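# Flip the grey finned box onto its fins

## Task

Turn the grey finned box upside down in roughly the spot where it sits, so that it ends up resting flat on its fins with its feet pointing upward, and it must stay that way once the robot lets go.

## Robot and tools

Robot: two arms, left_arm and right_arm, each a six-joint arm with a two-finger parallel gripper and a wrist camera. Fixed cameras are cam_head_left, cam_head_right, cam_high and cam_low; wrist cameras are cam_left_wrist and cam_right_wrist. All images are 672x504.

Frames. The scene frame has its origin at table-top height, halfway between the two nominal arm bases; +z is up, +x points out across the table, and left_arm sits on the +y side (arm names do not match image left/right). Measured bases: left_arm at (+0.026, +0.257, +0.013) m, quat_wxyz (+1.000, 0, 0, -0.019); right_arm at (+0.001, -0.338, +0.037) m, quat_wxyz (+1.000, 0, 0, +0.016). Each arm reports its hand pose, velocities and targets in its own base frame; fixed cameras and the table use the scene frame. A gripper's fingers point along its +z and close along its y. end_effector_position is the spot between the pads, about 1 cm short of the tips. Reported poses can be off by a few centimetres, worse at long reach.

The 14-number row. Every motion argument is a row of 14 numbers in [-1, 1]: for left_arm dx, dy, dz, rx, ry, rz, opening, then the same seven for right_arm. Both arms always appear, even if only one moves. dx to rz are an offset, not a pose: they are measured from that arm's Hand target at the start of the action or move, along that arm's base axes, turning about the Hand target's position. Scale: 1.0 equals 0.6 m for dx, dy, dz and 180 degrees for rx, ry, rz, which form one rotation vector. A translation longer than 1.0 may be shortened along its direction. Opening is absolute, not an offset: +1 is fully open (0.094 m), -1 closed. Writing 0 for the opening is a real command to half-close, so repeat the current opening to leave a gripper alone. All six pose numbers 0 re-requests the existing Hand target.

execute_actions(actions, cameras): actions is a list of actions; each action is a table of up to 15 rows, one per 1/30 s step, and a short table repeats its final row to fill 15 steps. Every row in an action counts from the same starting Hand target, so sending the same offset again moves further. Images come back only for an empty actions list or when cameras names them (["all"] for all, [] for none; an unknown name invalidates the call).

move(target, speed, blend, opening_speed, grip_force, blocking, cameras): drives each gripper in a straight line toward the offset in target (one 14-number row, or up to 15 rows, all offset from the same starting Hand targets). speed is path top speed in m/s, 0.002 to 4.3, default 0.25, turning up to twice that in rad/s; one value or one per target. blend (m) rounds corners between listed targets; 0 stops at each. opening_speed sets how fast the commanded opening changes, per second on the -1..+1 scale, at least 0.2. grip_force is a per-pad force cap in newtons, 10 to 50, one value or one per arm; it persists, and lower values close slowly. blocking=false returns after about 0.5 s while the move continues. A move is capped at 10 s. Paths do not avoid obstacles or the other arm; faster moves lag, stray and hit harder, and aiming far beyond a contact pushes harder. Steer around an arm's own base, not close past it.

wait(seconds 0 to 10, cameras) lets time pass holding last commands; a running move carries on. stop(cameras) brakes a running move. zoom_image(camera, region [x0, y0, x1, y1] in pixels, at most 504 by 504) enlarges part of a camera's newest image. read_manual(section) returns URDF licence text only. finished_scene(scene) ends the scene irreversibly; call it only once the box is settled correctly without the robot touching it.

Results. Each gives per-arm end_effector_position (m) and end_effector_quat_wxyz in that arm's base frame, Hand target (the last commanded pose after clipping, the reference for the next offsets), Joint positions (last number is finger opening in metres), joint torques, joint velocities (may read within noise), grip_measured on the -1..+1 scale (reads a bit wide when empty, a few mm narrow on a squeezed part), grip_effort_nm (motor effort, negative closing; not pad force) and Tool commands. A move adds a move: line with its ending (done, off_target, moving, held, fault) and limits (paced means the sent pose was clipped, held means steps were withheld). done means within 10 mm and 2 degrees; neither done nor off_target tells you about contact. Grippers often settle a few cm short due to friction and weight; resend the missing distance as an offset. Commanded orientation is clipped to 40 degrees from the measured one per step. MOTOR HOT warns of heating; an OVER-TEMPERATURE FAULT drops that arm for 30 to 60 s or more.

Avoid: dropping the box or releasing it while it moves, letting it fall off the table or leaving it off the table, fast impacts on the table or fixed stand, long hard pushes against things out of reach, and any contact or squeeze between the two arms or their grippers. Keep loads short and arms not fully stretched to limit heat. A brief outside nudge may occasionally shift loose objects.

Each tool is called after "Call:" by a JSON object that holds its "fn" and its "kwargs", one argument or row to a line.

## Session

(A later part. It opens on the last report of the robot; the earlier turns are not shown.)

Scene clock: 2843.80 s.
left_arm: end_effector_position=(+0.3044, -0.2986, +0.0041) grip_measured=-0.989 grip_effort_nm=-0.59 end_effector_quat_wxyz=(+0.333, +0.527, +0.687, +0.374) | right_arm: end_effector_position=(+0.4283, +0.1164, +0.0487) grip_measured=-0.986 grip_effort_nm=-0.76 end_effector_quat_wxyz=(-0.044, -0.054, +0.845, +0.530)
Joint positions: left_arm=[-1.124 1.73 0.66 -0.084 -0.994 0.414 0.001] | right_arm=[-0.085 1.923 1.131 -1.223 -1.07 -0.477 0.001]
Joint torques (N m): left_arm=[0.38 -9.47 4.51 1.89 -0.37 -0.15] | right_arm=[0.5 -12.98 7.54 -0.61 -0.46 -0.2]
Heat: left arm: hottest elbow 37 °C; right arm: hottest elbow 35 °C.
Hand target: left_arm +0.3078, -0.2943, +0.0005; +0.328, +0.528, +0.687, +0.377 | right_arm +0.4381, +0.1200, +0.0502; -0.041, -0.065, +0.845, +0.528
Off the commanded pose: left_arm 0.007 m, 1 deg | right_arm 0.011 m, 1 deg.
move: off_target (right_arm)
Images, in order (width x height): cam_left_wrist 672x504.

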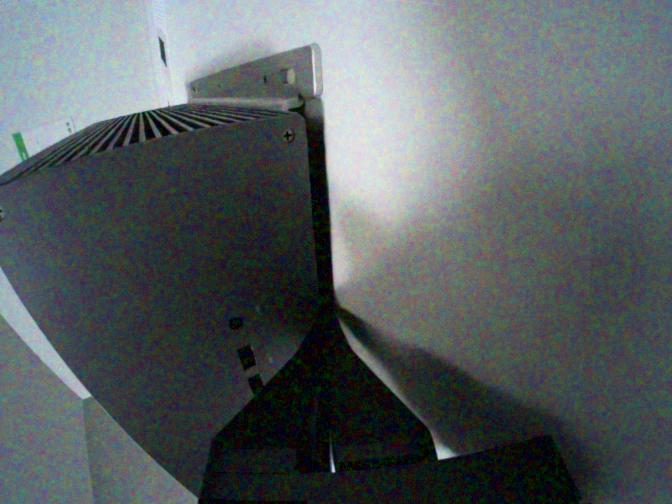

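Call:
{"fn": "move", "kwargs": {
  "target": [0.0133,0.0027,0.003,0,0,0,-1, 0,0,0,0,0,0,-1],
  "speed": 0.03,
  "cameras": ["cam_left_wrist"]
}}

Call:
{"fn": "zoom_image", "kwargs": {
  "camera": "cam_left_wrist",
  "region": [260, 250, 400, 355]
}}

Scene clock: 2853.33 s.
left_arm: end_effector_position=(+0.3070, -0.2972, +0.0014) grip_measured=-0.989 grip_effort_nm=-0.59 end_effector_quat_wxyz=(+0.327, +0.537, +0.684, +0.371) | right_arm: end_effector_position=(+0.4283, +0.1164, +0.0487) grip_measured=-0.986 grip_effort_nm=-0.76 end_effector_quat_wxyz=(-0.044, -0.054, +0.845, +0.530)
Joint positions: left_arm=[-1.112 1.73 0.655 -0.064 -0.973 0.451 0.001] | right_arm=[-0.085 1.923 1.131 -1.223 -1.07 -0.477 0.001]
Joint torques (N m): left_arm=[1.14 -9.7 4.97 2.18 -0.82 -0.19] | right_arm=[0.62 -12.92 7.25 -0.66 -0.49 -0.19]
Heat: left arm: hottest elbow 37 °C; right arm: hottest elbow 35 °C.
Hand target: left_arm +0.3157, -0.2928, +0.0024; +0.328, +0.528, +0.687, +0.377 | right_arm +0.4381, +0.1200, +0.0502; -0.041, -0.065, +0.845, +0.528
Off the commanded pose: left_arm 0.010 m, 1 deg | right_arm 0.011 m, 1 deg.
move: off_target (right_arm)
Images, in order (width x height): cam_left_wrist 672x504.

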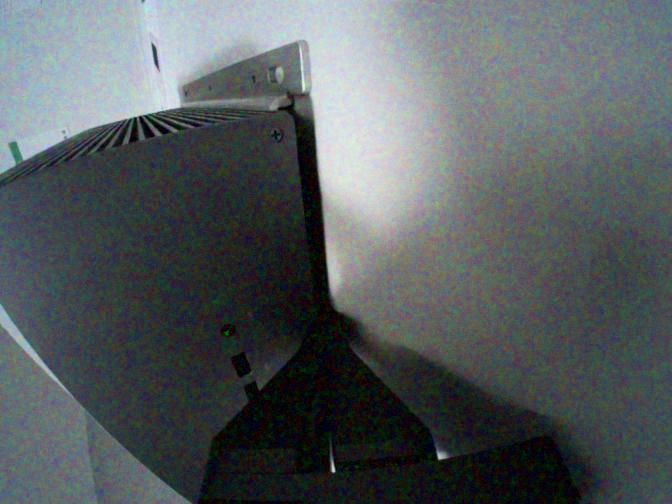

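Scaled by 3.600 from the camera's 672x504 image, which has a finer 960x720 frame.

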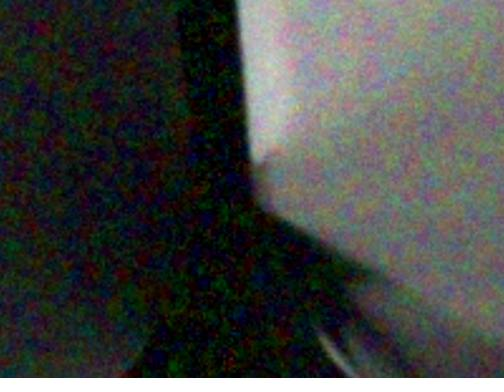

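Call:
{"fn": "move", "kwargs": {
  "target": [-0.003,0,-0.014,0,0,0,-1, 0,0,0,0,0,0,-1],
  "speed": 0.03,
  "cameras": ["cam_left_wrist"]
}}

Call:
{"fn": "zoom_image", "kwargs": {
  "camera": "cam_left_wrist",
  "region": [260, 250, 400, 355]
}}

Scene clock: 2863.57 s.
left_arm: end_effector_position=(+0.3086, -0.2974, -0.0005) grip_measured=-0.989 grip_effort_nm=-0.60 end_effector_quat_wxyz=(+0.332, +0.532, +0.685, +0.370) | right_arm: end_effector_position=(+0.4283, +0.1164, +0.0487) grip_measured=-0.986 grip_effort_nm=-0.76 end_effector_quat_wxyz=(-0.044, -0.054, +0.845, +0.530)
Joint positions: left_arm=[-1.109 1.739 0.652 -0.039 -0.976 0.452 0.001] | right_arm=[-0.085 1.923 1.131 -1.223 -1.07 -0.477 0.001]
Joint torques (N m): left_arm=[0.5 -8.47 4.81 2.17 -0.76 -0.24] | right_arm=[0.32 -12.92 7.35 -0.43 -0.49 -0.19]
Heat: left arm: hottest elbow 37 °C; right arm: hottest elbow 35 °C.
Hand target: left_arm +0.3139, -0.2927, -0.0061; +0.328, +0.528, +0.687, +0.377 | right_arm +0.4381, +0.1200, +0.0502; -0.041, -0.065, +0.845, +0.528
Off the commanded pose: left_arm 0.009 m, 1 deg | right_arm 0.011 m, 1 deg.
move: off_target (right_arm)
Images, in order (width x height): cam_left_wrist 672x504.

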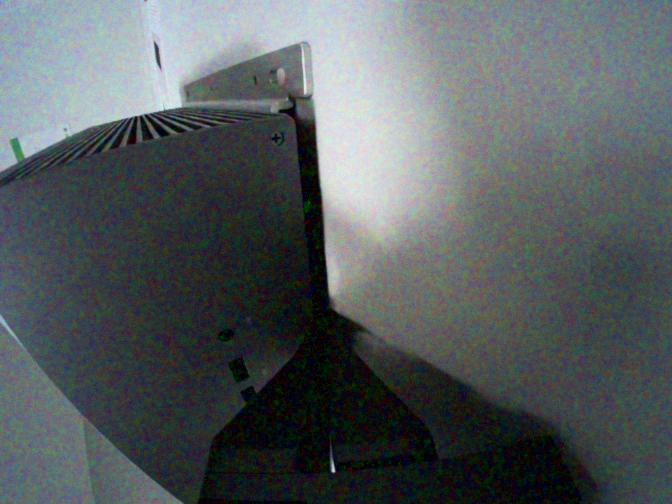

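Scaled by 3.600 from the camera's 672x504 image, which has a finer 960x720 frame.

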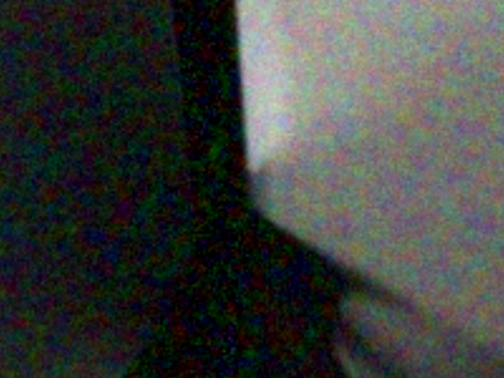

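Call:
{"fn": "move", "kwargs": {
  "target": [0.014,0.0027,0.003,0,0,0,-1, 0,0,0,0,0,0,-1],
  "speed": 0.03,
  "cameras": ["cam_left_wrist"]
}}

Call:
{"fn": "zoom_image", "kwargs": {
  "camera": "cam_left_wrist",
  "region": [260, 250, 400, 355]
}}

Scene clock: 2869.50 s.
left_arm: end_effector_position=(+0.3094, -0.2975, -0.0007) grip_measured=-0.989 grip_effort_nm=-0.60 end_effector_quat_wxyz=(+0.331, +0.540, +0.679, +0.372) | right_arm: end_effector_position=(+0.4283, +0.1164, +0.0487) grip_measured=-0.986 grip_effort_nm=-0.76 end_effector_quat_wxyz=(-0.044, -0.054, +0.845, +0.530)
Joint positions: left_arm=[-1.107 1.74 0.648 -0.022 -0.974 0.483 0.001] | right_arm=[-0.085 1.923 1.131 -1.223 -1.07 -0.477 0.001]
Joint torques (N m): left_arm=[2.2 -8.7 5.23 2.44 -0.48 -0.2] | right_arm=[0.5 -12.86 7.38 -0.58 -0.49 -0.18]
Heat: left arm: hottest elbow 37 °C; right arm: hottest elbow 35 °C.
Hand target: left_arm +0.3222, -0.2910, -0.0044; +0.328, +0.528, +0.687, +0.377 | right_arm +0.4381, +0.1200, +0.0502; -0.041, -0.065, +0.845, +0.528
Off the commanded pose: left_arm 0.015 m, 2 deg | right_arm 0.011 m, 1 deg.
move: off_target (left_arm, right_arm)
Images, in order (width x height): cam_left_wrist 672x504.

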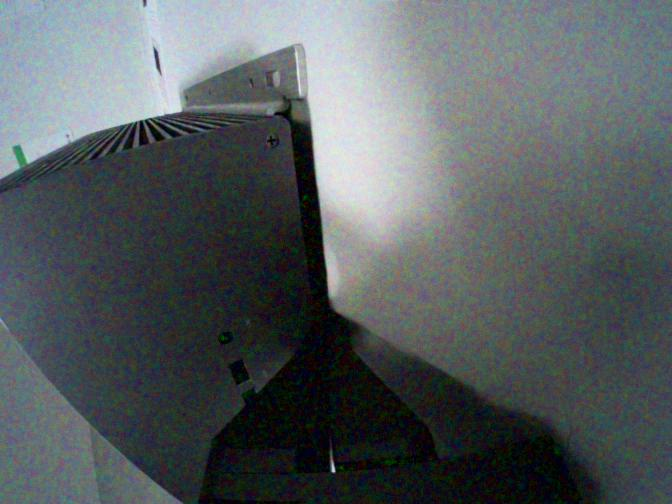

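Scaled by 3.600 from the camera's 672x504 image, which has a finer 960x720 frame.

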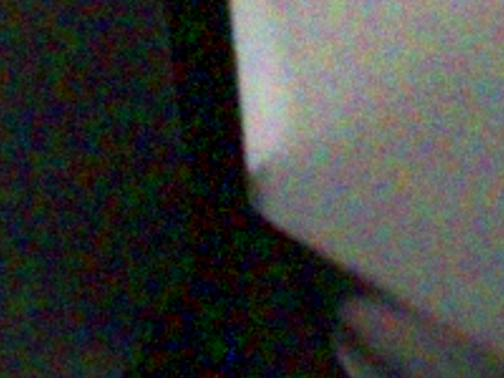

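Call:
{"fn": "move", "kwargs": {
  "target": [0.0,0.0,0.02,0,0,0,-1, 0,0,0,0,0,0,-1],
  "speed": 0.04,
  "cameras": ["cam_left_wrist"]
}}

Call:
{"fn": "zoom_image", "kwargs": {
  "camera": "cam_left_wrist",
  "region": [260, 250, 400, 355]
}}

Scene clock: 2879.07 s.
left_arm: end_effector_position=(+0.3093, -0.2972, -0.0008) grip_measured=-0.989 grip_effort_nm=-0.59 end_effector_quat_wxyz=(+0.329, +0.542, +0.679, +0.371) | right_arm: end_effector_position=(+0.4283, +0.1164, +0.0487) grip_measured=-0.986 grip_effort_nm=-0.76 end_effector_quat_wxyz=(-0.044, -0.054, +0.845, +0.530)
Joint positions: left_arm=[-1.105 1.738 0.648 -0.026 -0.97 0.485 0.001] | right_arm=[-0.085 1.923 1.131 -1.223 -1.07 -0.477 0.001]
Joint torques (N m): left_arm=[2.08 -11.34 5.44 1.11 -0.62 -0.17] | right_arm=[0.73 -12.98 7.32 -0.44 -0.47 -0.2]
Heat: left arm: hottest elbow 36 °C; right arm: hottest elbow 35 °C.
Hand target: left_arm +0.3223, -0.2910, +0.0077; +0.328, +0.528, +0.687, +0.377 | right_arm +0.4381, +0.1200, +0.0502; -0.041, -0.065, +0.845, +0.528
Off the commanded pose: left_arm 0.017 m, 2 deg | right_arm 0.011 m, 1 deg.
move: off_target (left_arm, right_arm)
Images, in order (width x height): cam_left_wrist 672x504.

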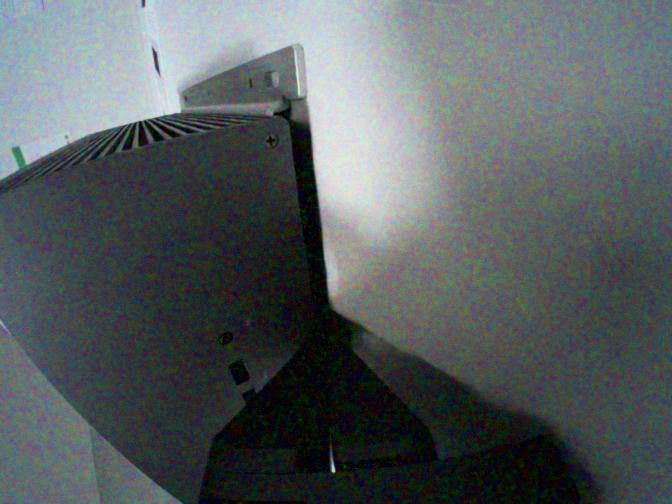

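Scaled by 3.600 from the camera's 672x504 image, which has a finer 960x720 frame.

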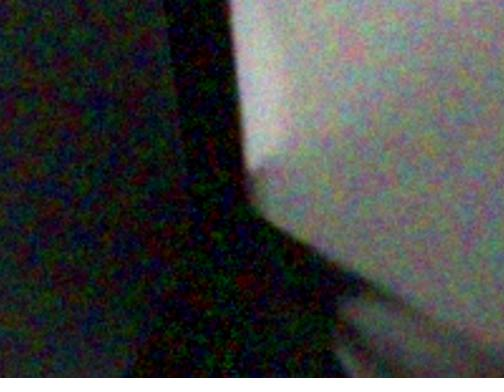

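Call:
{"fn": "move", "kwargs": {
  "target": [0.0,0.0,0.02,0,0,0,-1, 0,0,0,0,0,0,-1],
  "speed": 0.04,
  "cameras": ["cam_left_wrist"]
}}

Call:
{"fn": "zoom_image", "kwargs": {
  "camera": "cam_left_wrist",
  "region": [260, 250, 400, 355]
}}

Scene clock: 2884.37 s.
left_arm: end_effector_position=(+0.3084, -0.2919, -0.0001) grip_measured=-0.989 grip_effort_nm=-0.59 end_effector_quat_wxyz=(+0.315, +0.549, +0.679, +0.372) | right_arm: end_effector_position=(+0.4283, +0.1164, +0.0487) grip_measured=-0.986 grip_effort_nm=-0.76 end_effector_quat_wxyz=(-0.044, -0.054, +0.845, +0.530)
Joint positions: left_arm=[-1.099 1.723 0.648 -0.069 -0.957 0.485 0.001] | right_arm=[-0.085 1.923 1.131 -1.223 -1.07 -0.477 0.001]
Joint torques (N m): left_arm=[1.61 -12.92 5.83 1.35 -1.15 -0.19] | right_arm=[-0.09 -12.57 7.36 -0.57 -0.5 -0.21]
Heat: left arm: hottest elbow 36 °C; right arm: hottest elbow 35 °C.
Hand target: left_arm +0.3223, -0.2910, +0.0196; +0.328, +0.528, +0.687, +0.377 | right_arm +0.4381, +0.1200, +0.0502; -0.041, -0.065, +0.845, +0.528
Off the commanded pose: left_arm 0.024 m, 3 deg | right_arm 0.011 m, 1 deg.
move: off_target (left_arm, right_arm)
Images, in order (width x height): cam_left_wrist 672x504.

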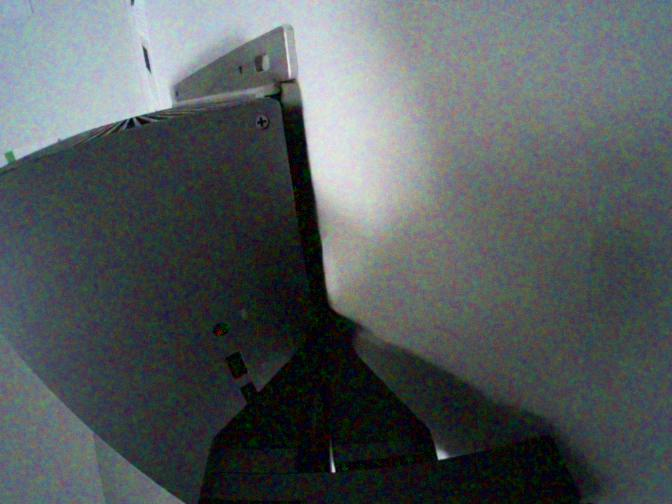

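Scaled by 3.600 from the camera's 672x504 image, which has a finer 960x720 frame.

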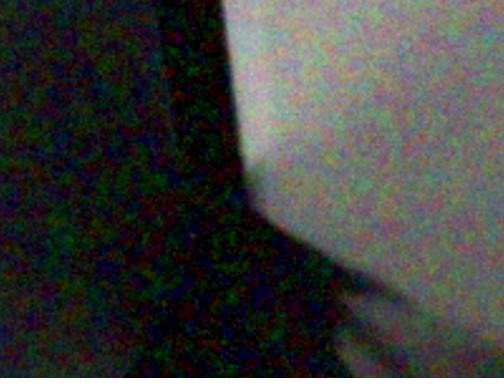

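Call:
{"fn": "move", "kwargs": {
  "target": [0.0,0.0,0.025,0,0,0,-1, 0,0,0,0,0,0,-1],
  "speed": 0.04,
  "cameras": ["cam_left_wrist"]
}}

Call:
{"fn": "zoom_image", "kwargs": {
  "camera": "cam_left_wrist",
  "region": [200, 250, 400, 400]
}}

Scene clock: 2899.17 s.
left_arm: end_effector_position=(+0.3047, -0.2886, +0.0039) grip_measured=-0.989 grip_effort_nm=-0.60 end_effector_quat_wxyz=(+0.302, +0.559, +0.678, +0.370) | right_arm: end_effector_position=(+0.4283, +0.1164, +0.0487) grip_measured=-0.986 grip_effort_nm=-0.76 end_effector_quat_wxyz=(-0.044, -0.054, +0.845, +0.530)
Joint positions: left_arm=[-1.099 1.696 0.648 -0.126 -0.94 0.485 0.001] | right_arm=[-0.085 1.923 1.131 -1.223 -1.07 -0.477 0.001]
Joint torques (N m): left_arm=[1.49 -14.04 6.43 1.37 -1.85 -0.21] | right_arm=[-0.38 -13.1 7.45 -0.54 -0.49 -0.2]
Heat: left arm: hottest elbow 36 °C; right arm: hottest elbow 35 °C.
Hand target: left_arm +0.3223, -0.2910, +0.0347; +0.328, +0.528, +0.687, +0.377 | right_arm +0.4381, +0.1200, +0.0502; -0.041, -0.065, +0.845, +0.528
Off the commanded pose: left_arm 0.036 m, 5 deg | right_arm 0.011 m, 1 deg.
move: off_target (left_arm, right_arm)
Images, in order (width x height): cam_left_wrist 672x504.

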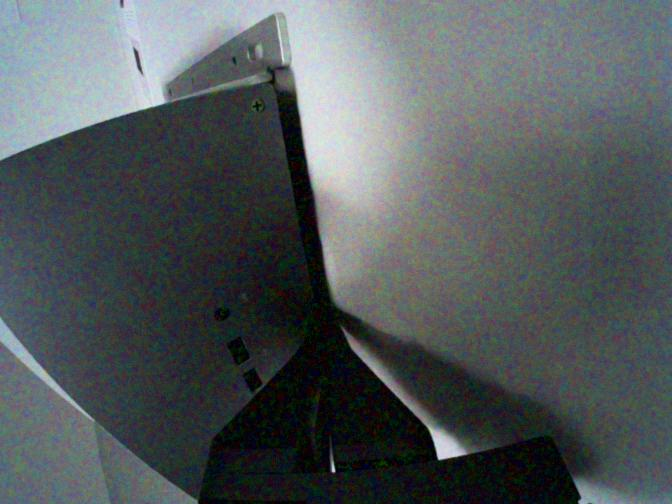

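Scaled by 2.520 from the camera's 672x504 image, which has a finer 960x720 frame.

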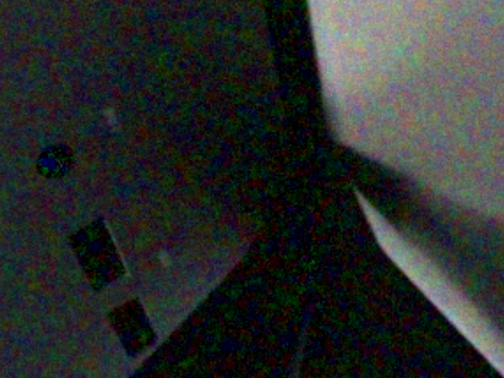

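Call:
{"fn": "zoom_image", "kwargs": {
  "camera": "cam_left_wrist",
  "region": [0, 60, 300, 180]
}}

Call:
{"fn": "execute_actions", "kwargs": {
  "actions": []
}}

Call:
{"fn": "zoom_image", "kwargs": {
  "camera": "cam_head_right",
  "region": [280, 205, 400, 335]
}}

Call:
{"fn": "zoom_image", "kwargs": {
  "camera": "cam_high",
  "region": [265, 185, 400, 320]
}}

Scaled by 1.680 from the camera's 672x504 image, which has a finer 960x720 frame.

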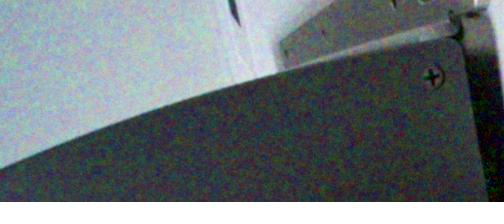

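Scene clock: 3092.73 s.
left_arm: end_effector_position=(+0.3047, -0.2886, +0.0039) grip_measured=-0.989 grip_effort_nm=-0.60 end_effector_quat_wxyz=(+0.302, +0.559, +0.678, +0.370) | right_arm: end_effector_position=(+0.4283, +0.1164, +0.0487) grip_measured=-0.986 grip_effort_nm=-0.76 end_effector_quat_wxyz=(-0.044, -0.054, +0.845, +0.530)
Joint positions: left_arm=[-1.099 1.696 0.648 -0.126 -0.94 0.485 0.001] | right_arm=[-0.085 1.923 1.131 -1.223 -1.07 -0.477 0.001]
Joint velocities: within noise
Joint torques (N m): left_arm=[1.49 -13.86 6.42 1.4 -1.86 -0.22] | right_arm=[0.03 -12.69 7.28 -0.55 -0.46 -0.22]
Heat: left arm: hottest wrist yaw 40 °C; right arm: hottest elbow 35 °C.
Hand target: left_arm +0.3223, -0.2910, +0.0347; +0.328, +0.528, +0.687, +0.377 | right_arm +0.4381, +0.1200, +0.0502; -0.041, -0.065, +0.845, +0.528
Tool commands: left_gripper/opening=-1.0 right_gripper/opening=-1.0
Off the commanded pose: left_arm 0.036 m, 5 deg | right_arm 0.011 m, 1 deg.

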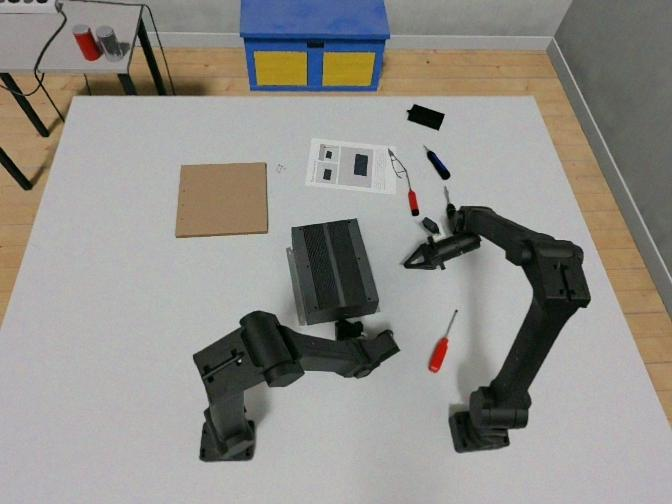

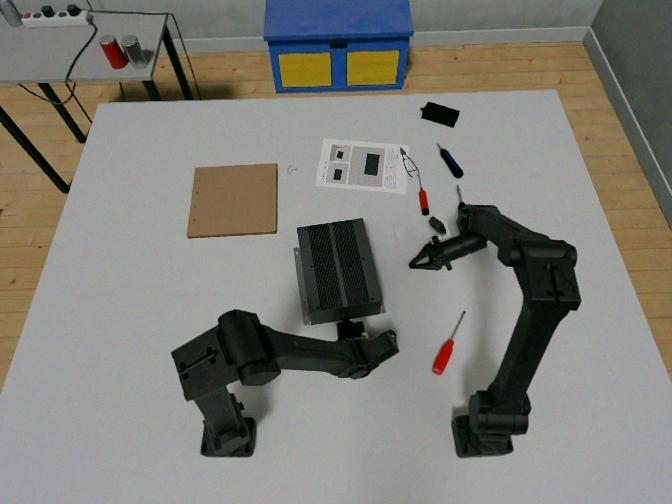

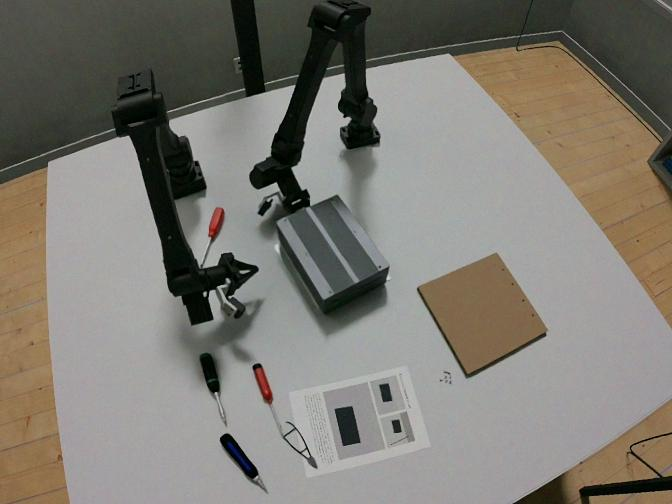

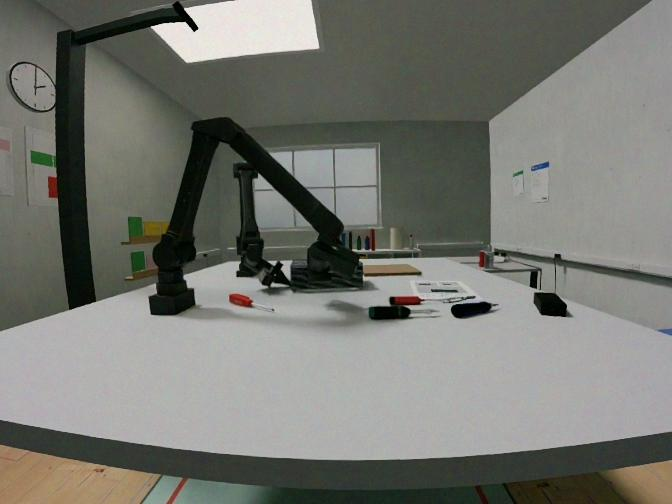

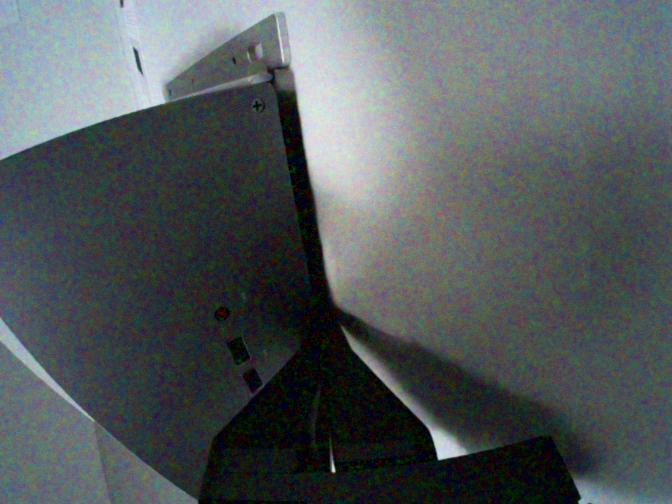

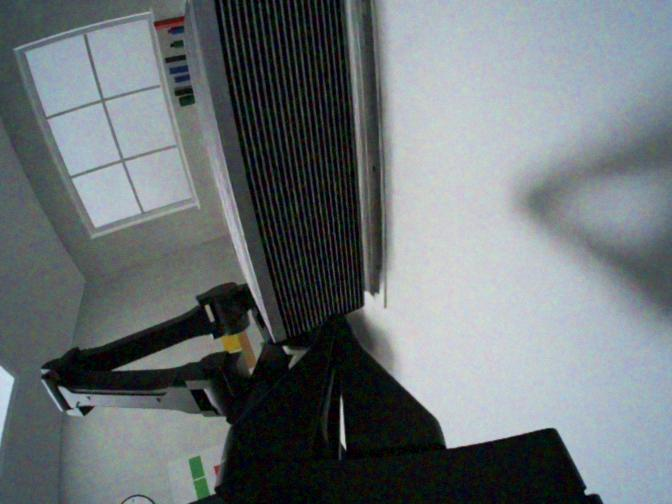

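Scaled by 3.877.

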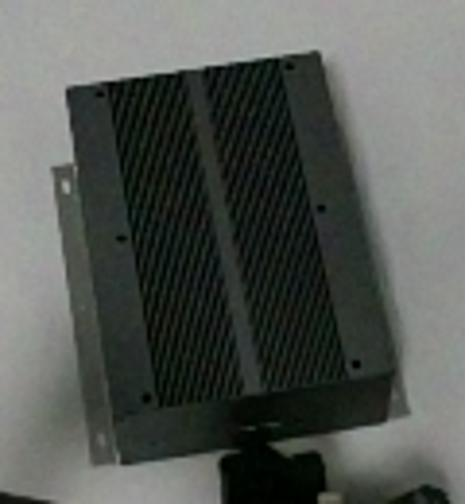

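Scaled by 3.733.

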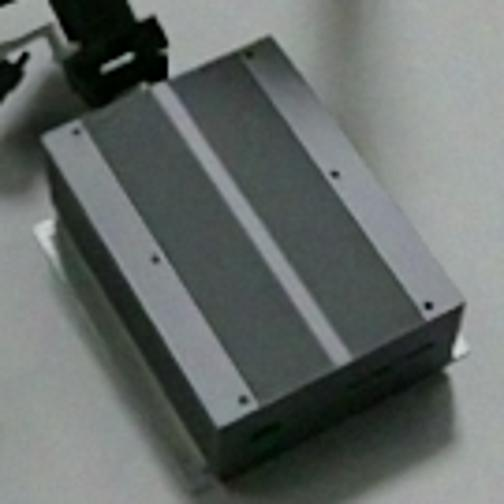

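Call:
{"fn": "execute_actions", "kwargs": {
  "actions": [],
  "cameras": ["all"]
}}

Scene clock: 3140.10 s.
left_arm: end_effector_position=(+0.3047, -0.2886, +0.0039) grip_measured=-0.989 grip_effort_nm=-0.59 end_effector_quat_wxyz=(+0.302, +0.559, +0.678, +0.370) | right_arm: end_effector_position=(+0.4283, +0.1164, +0.0487) grip_measured=-0.986 grip_effort_nm=-0.76 end_effector_quat_wxyz=(-0.044, -0.054, +0.845, +0.530)
Joint positions: left_arm=[-1.099 1.696 0.648 -0.126 -0.94 0.485 0.001] | right_arm=[-0.085 1.923 1.131 -1.223 -1.07 -0.477 0.001]
Joint velocities: within noise
Joint torques (N m): left_arm=[1.49 -13.92 6.41 1.43 -1.86 -0.2] | right_arm=[0.32 -12.92 7.45 -0.55 -0.51 -0.19]
Heat: left arm: hottest wrist yaw 41 °C; right arm: hottest elbow 36 °C.
Hand target: left_arm +0.3223, -0.2910, +0.0347; +0.328, +0.528, +0.687, +0.377 | right_arm +0.4381, +0.1200, +0.0502; -0.041, -0.065, +0.845, +0.528
Tool commands: left_gripper/opening=-1.0 right_gripper/opening=-1.0
Off the commanded pose: left_arm 0.036 m, 5 deg | right_arm 0.011 m, 1 deg.

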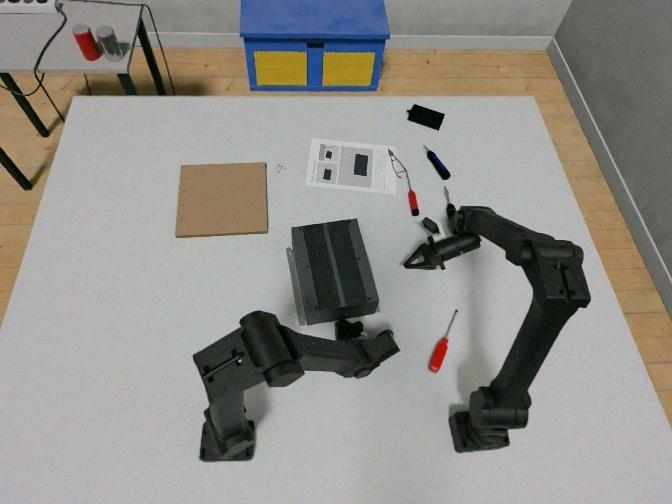

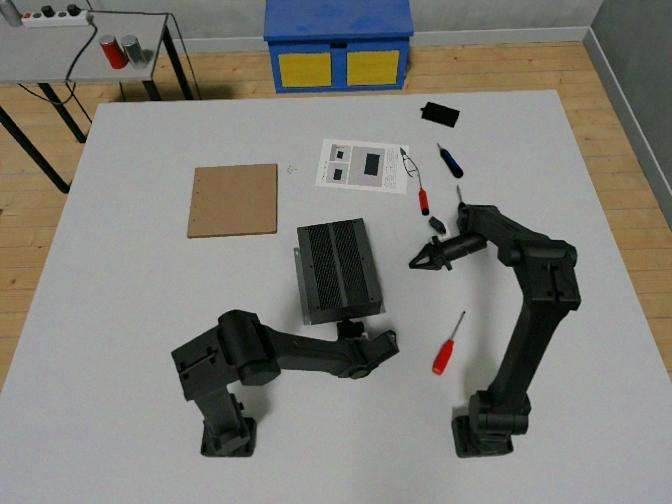

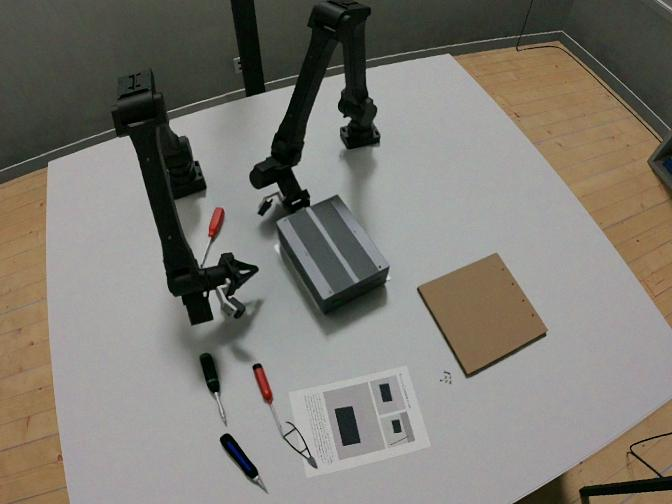

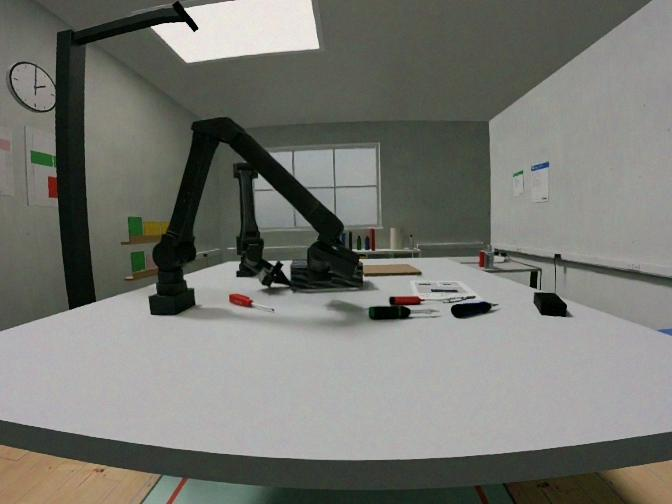

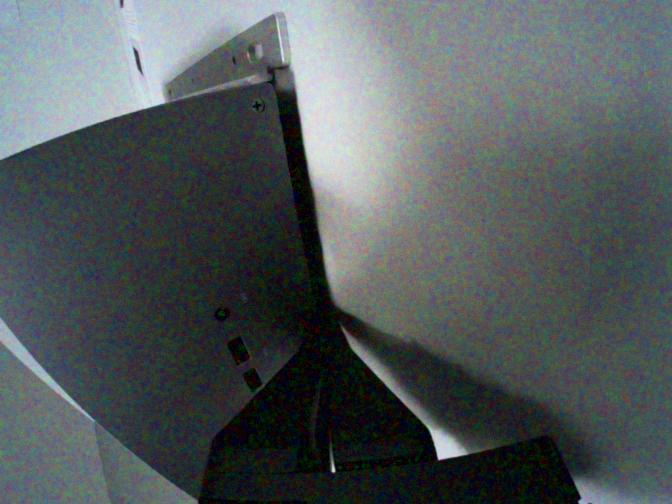

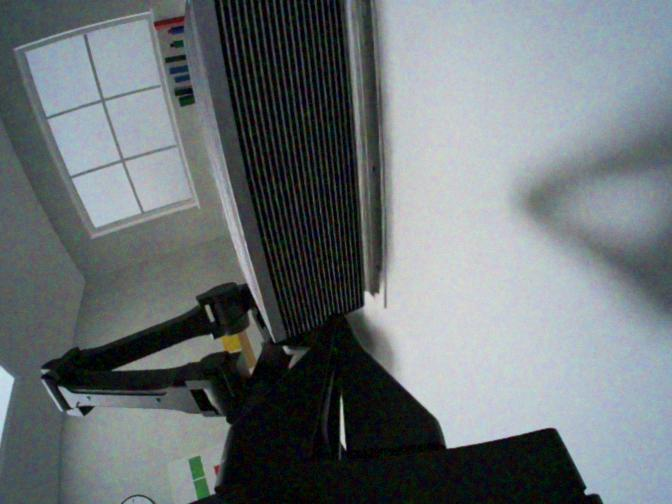

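Call:
{"fn": "move", "kwargs": {
  "target": [
    [-0.0372,0,-0.0512,0,0,0,-1,0,0,0,0,0,0,-1],
    [-0.1455,-0.02,-0.0412,0,0,0,-1,0,0,0,0,0,0,-1],
    [-0.1455,0.0517,0.1922,-0.1673,0.0626,0.1188,-1,0,0,0,0,0,0,-1],
    [-0.0372,0.385,0.2755,-0.3346,0.1252,0.2377,-1,0,0,0,0,0,0,-1]
  ],
  "speed": 0.15,
  "blend": [0.005,0.02,0.03,0]
}}

Scene clock: 3528.90 s.
left_arm: end_effector_position=(+0.2924, -0.0607, +0.1816) grip_measured=-0.989 grip_effort_nm=-0.59 end_effector_quat_wxyz=(+0.243, +0.082, +0.966, -0.022) | right_arm: end_effector_position=(+0.4283, +0.1164, +0.0487) grip_measured=-0.986 grip_effort_nm=-0.76 end_effector_quat_wxyz=(-0.044, -0.054, +0.845, +0.530)
Joint positions: left_arm=[-0.215 0.785 0.664 -0.956 -0.02 -0.041 0.001] | right_arm=[-0.085 1.923 1.131 -1.223 -1.07 -0.477 0.001]
Joint torques (N m): left_arm=[0.26 -1.55 12.08 1.18 0.18 0] | right_arm=[0.44 -12.98 7.41 -0.49 -0.5 -0.23]
Heat: left arm: hottest wrist yaw 41 °C; right arm: hottest elbow 37 °C.
Hand target: left_arm +0.2999, -0.0600, +0.1999; +0.258, +0.084, +0.962, -0.022 | right_arm +0.4381, +0.1200, +0.0502; -0.041, -0.065, +0.845, +0.528
Off the commanded pose: left_arm 0.020 m, 2 deg | right_arm 0.011 m, 1 deg.
move: off_target (left_arm, right_arm)

Call:
{"fn": "move", "kwargs": {
  "target": [
    [-0.0332,0,-0.0832,-0.3279,0.1434,0.0241,-1,0,0,0,0,0,0,-1],
    [-0.0248,-0.0667,-0.2332,-0.3279,0.1434,0.0241,-1,0,0,0,0,0,0,-1]
  ],
  "speed": 0.15,
  "blend": [0.02,0],
  "cameras": ["cam_head_left","cam_high","cam_left_wrist","cam_right_wrist"]
}}

Scene clock: 3547.63 s.
left_arm: end_effector_position=(+0.2873, -0.0968, +0.0649) grip_measured=-0.989 grip_effort_nm=-0.58 end_effector_quat_wxyz=(+0.064, -0.091, +0.861, -0.497) | right_arm: end_effector_position=(+0.4283, +0.1164, +0.0487) grip_measured=-0.986 grip_effort_nm=-0.76 end_effector_quat_wxyz=(-0.044, -0.054, +0.845, +0.530)
Joint positions: left_arm=[0.197 1.346 0.486 -0.65 1.048 -0.048 0.001] | right_arm=[-0.085 1.923 1.131 -1.223 -1.07 -0.477 0.001]
Joint torques (N m): left_arm=[-1.67 -4.07 5.37 1.2 0.67 -0.32] | right_arm=[0.44 -12.92 7.43 -0.47 -0.49 -0.22]
Heat: left arm: hottest elbow 39 °C; right arm: hottest elbow 37 °C.
Hand target: left_arm +0.2850, -0.1001, +0.0600; +0.054, -0.094, +0.861, -0.497 | right_arm +0.4381, +0.1200, +0.0502; -0.041, -0.065, +0.845, +0.528
Off the commanded pose: left_arm 0.006 m, 1 deg | right_arm 0.011 m, 1 deg.
move: off_target (right_arm)
Images, in order (width x height): cam_head_left 672x504, cam_high 672x504, cam_left_wrist 672x504, cam_right_wrist 672x504.

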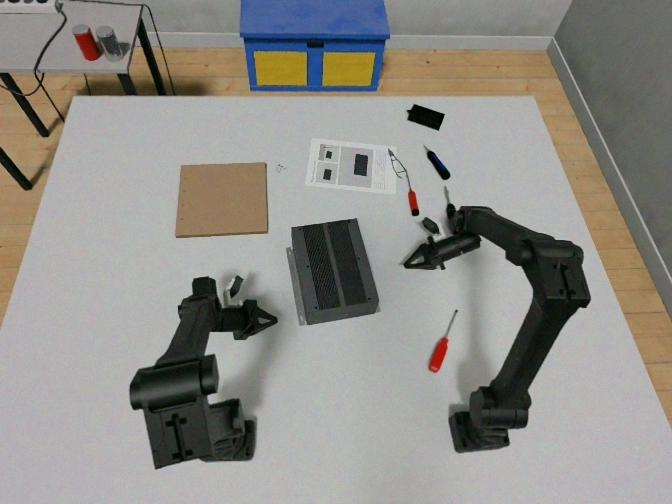

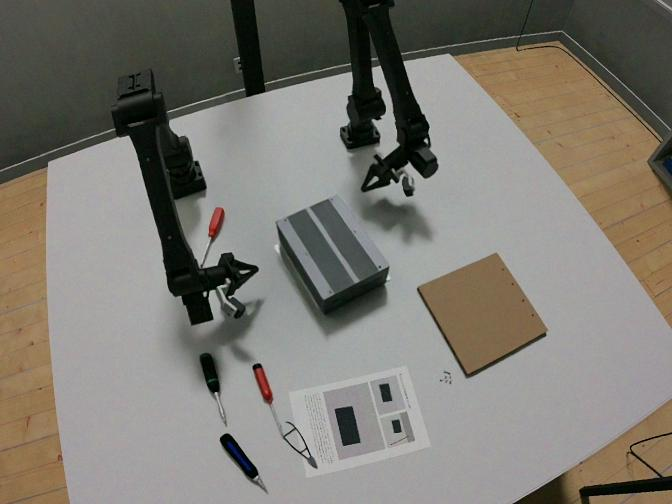

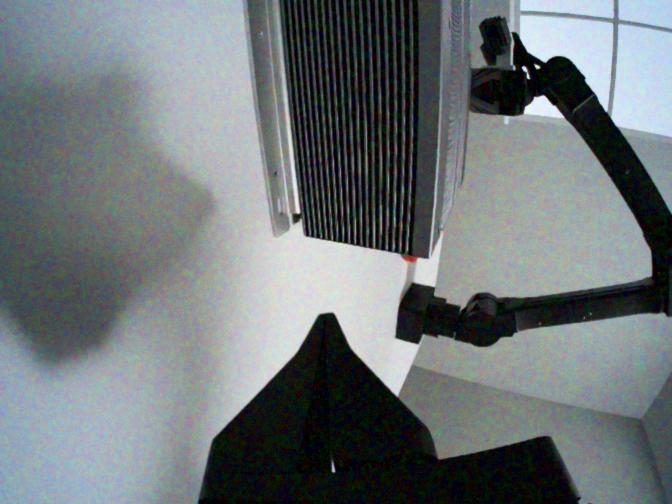

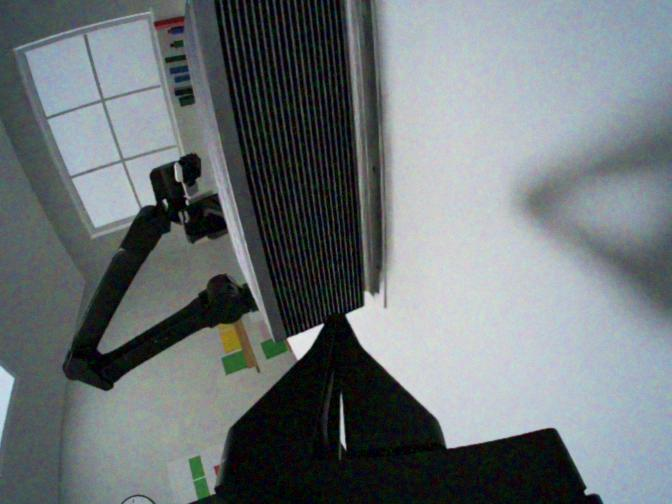

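Call:
{"fn": "move", "kwargs": {
  "target": [0.0967,-0.075,-0.0217,0,0,0,-1,-0.1135,0.0833,-0.047,-0.0247,-0.0038,0,-1],
  "speed": 0.1,
  "cameras": ["cam_head_left","cam_high","cam_left_wrist","cam_right_wrist"]
}}

Scene clock: 3607.10 s.
left_arm: end_effector_position=(+0.3319, -0.1420, +0.0467) grip_measured=-0.989 grip_effort_nm=-0.58 end_effector_quat_wxyz=(+0.053, -0.096, +0.860, -0.498) | right_arm: end_effector_position=(+0.3692, +0.1654, +0.0175) grip_measured=-0.986 grip_effort_nm=-0.76 end_effector_quat_wxyz=(-0.043, -0.059, +0.865, +0.497)
Joint positions: left_arm=[0.019 1.474 0.526 -0.294 1.015 -0.388 0.001] | right_arm=[0.044 1.808 0.883 -0.835 -1.034 -0.201 0.001]
Joint torques (N m): left_arm=[-1.49 -5.13 7.57 1.73 0.49 -0.27] | right_arm=[0.67 -13.16 4.33 0.53 -0.53 0.03]
Heat: left arm: hottest elbow 38 °C; right arm: hottest elbow 37 °C.
Hand target: left_arm +0.3431, -0.1451, +0.0471; +0.055, -0.094, +0.861, -0.498 | right_arm +0.3699, +0.1700, +0.0219; -0.039, -0.067, +0.866, +0.495
Off the commanded pose: left_arm 0.012 m, 0 deg | right_arm 0.006 m, 1 deg.
move: off_target (left_arm)
Images, in order (width x height): cam_head_left 672x504, cam_high 672x504, cam_left_wrist 672x504, cam_right_wrist 672x504.

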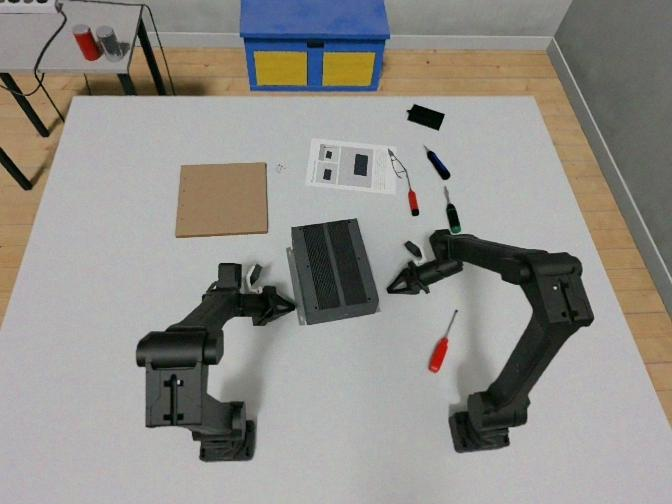

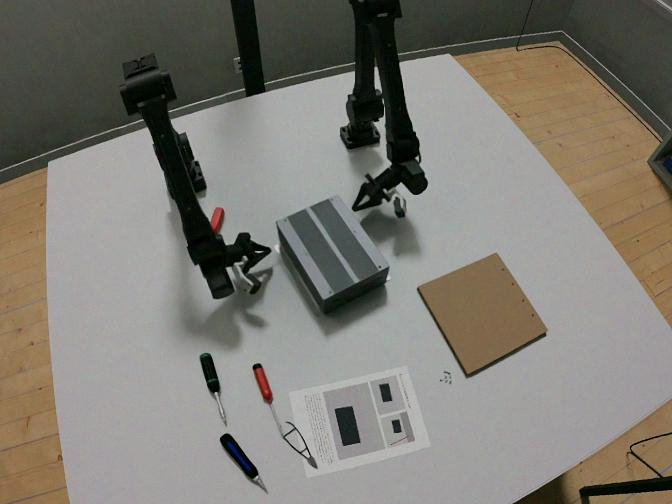

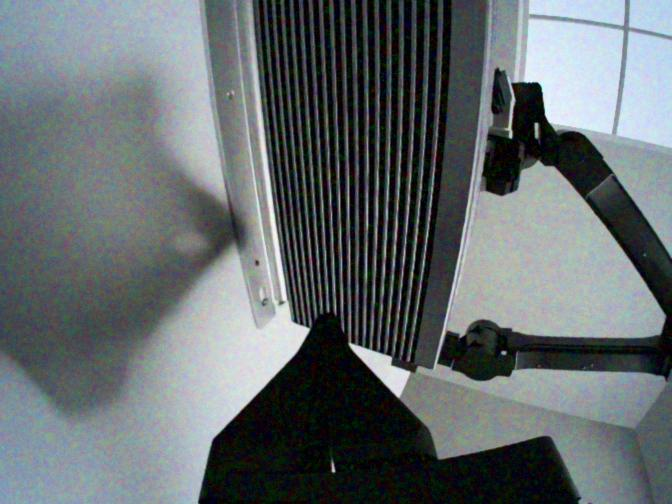

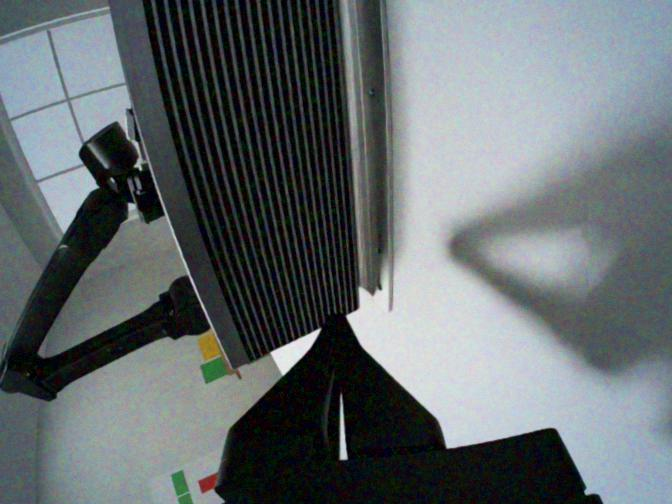

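Call:
{"fn": "zoom_image", "kwargs": {
  "camera": "cam_left_wrist",
  "region": [200, 230, 480, 400]
}}

Call:
{"fn": "zoom_image", "kwargs": {
  "camera": "cam_right_wrist",
  "region": [220, 230, 460, 400]
}}

Call:
{"fn": "zoom_image", "kwargs": {
  "camera": "cam_head_left",
  "region": [200, 190, 480, 350]
}}

Call:
{"fn": "zoom_image", "kwargs": {
  "camera": "cam_high",
  "region": [200, 150, 460, 330]
}}

Scaled by 1.800 from the camera's 672x504 image, which has a finer 960x720 frame.

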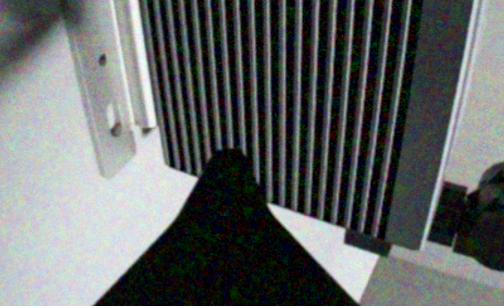

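Scaled by 2.100 from the camera's 672x504 image, which has a finer 960x720 frame.

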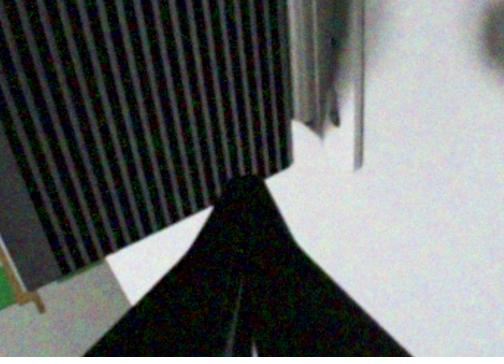

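Scaled by 1.800.

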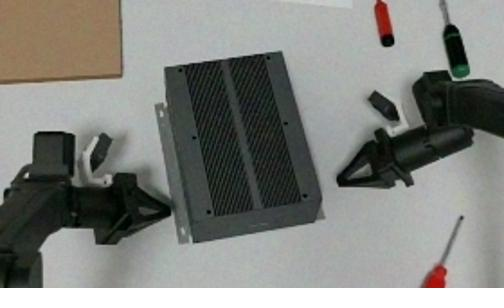

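Scaled by 1.938.

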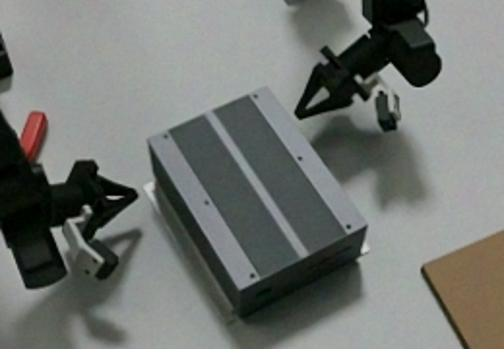

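Call:
{"fn": "move", "kwargs": {
  "target": [0.02,-0.033,0,0,0,0,-1,-0.007,0.047,0,0,0,0,-1],
  "speed": 0.05,
  "cameras": ["cam_head_left","cam_left_wrist","cam_right_wrist"]
}}

Scene clock: 3662.03 s.
left_arm: end_effector_position=(+0.3423, -0.1608, +0.0457) grip_measured=-0.989 grip_effort_nm=-0.58 end_effector_quat_wxyz=(+0.051, -0.097, +0.861, -0.497) | right_arm: end_effector_position=(+0.3652, +0.1928, +0.0163) grip_measured=-0.986 grip_effort_nm=-0.76 end_effector_quat_wxyz=(-0.044, -0.059, +0.866, +0.494)
Joint positions: left_arm=[-0.043 1.496 0.537 -0.198 0.992 -0.494 0.001] | right_arm=[0.116 1.787 0.852 -0.706 -1.036 -0.06 0.001]
Joint torques (N m): left_arm=[-1.67 -5.54 7.9 1.87 0.47 -0.25] | right_arm=[0.62 -12.81 4.41 0.91 -0.76 -0.03]
Heat: left arm: hottest elbow 39 °C; right arm: hottest elbow 35 °C.
Hand target: left_arm +0.3551, -0.1648, +0.0470; +0.054, -0.094, +0.861, -0.497 | right_arm +0.3658, +0.1981, +0.0220; -0.039, -0.067, +0.866, +0.495
Off the commanded pose: left_arm 0.014 m, 1 deg | right_arm 0.008 m, 1 deg.
move: off_target (left_arm)
Images, in order (width x height): cam_head_left 672x504, cam_left_wrist 672x504, cam_right_wrist 672x504.

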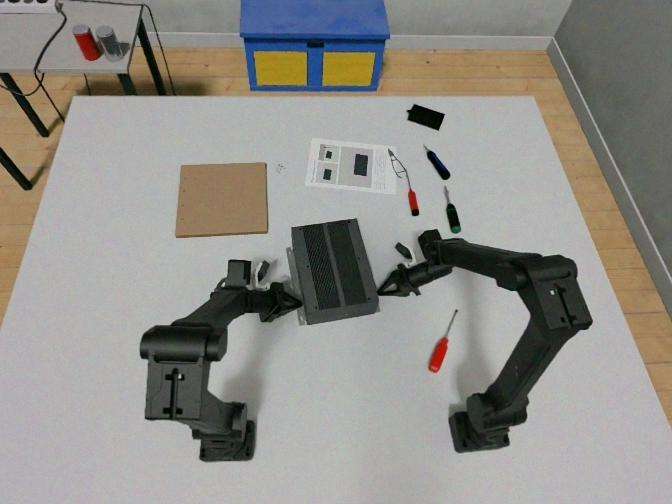

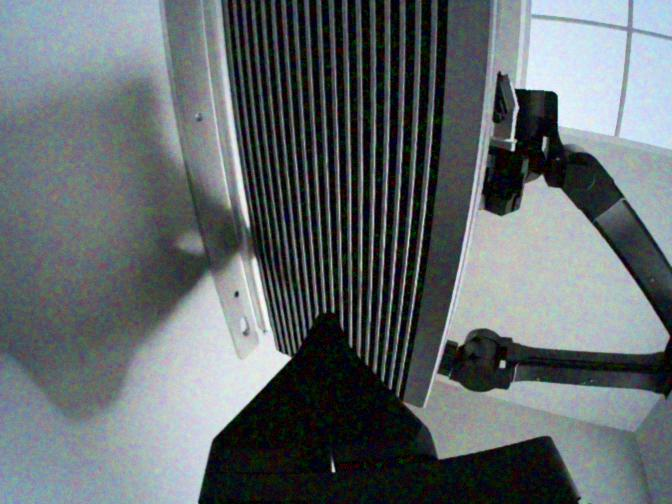

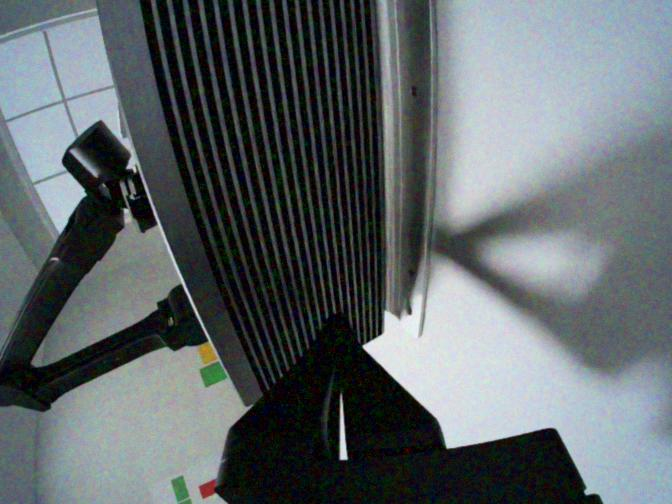

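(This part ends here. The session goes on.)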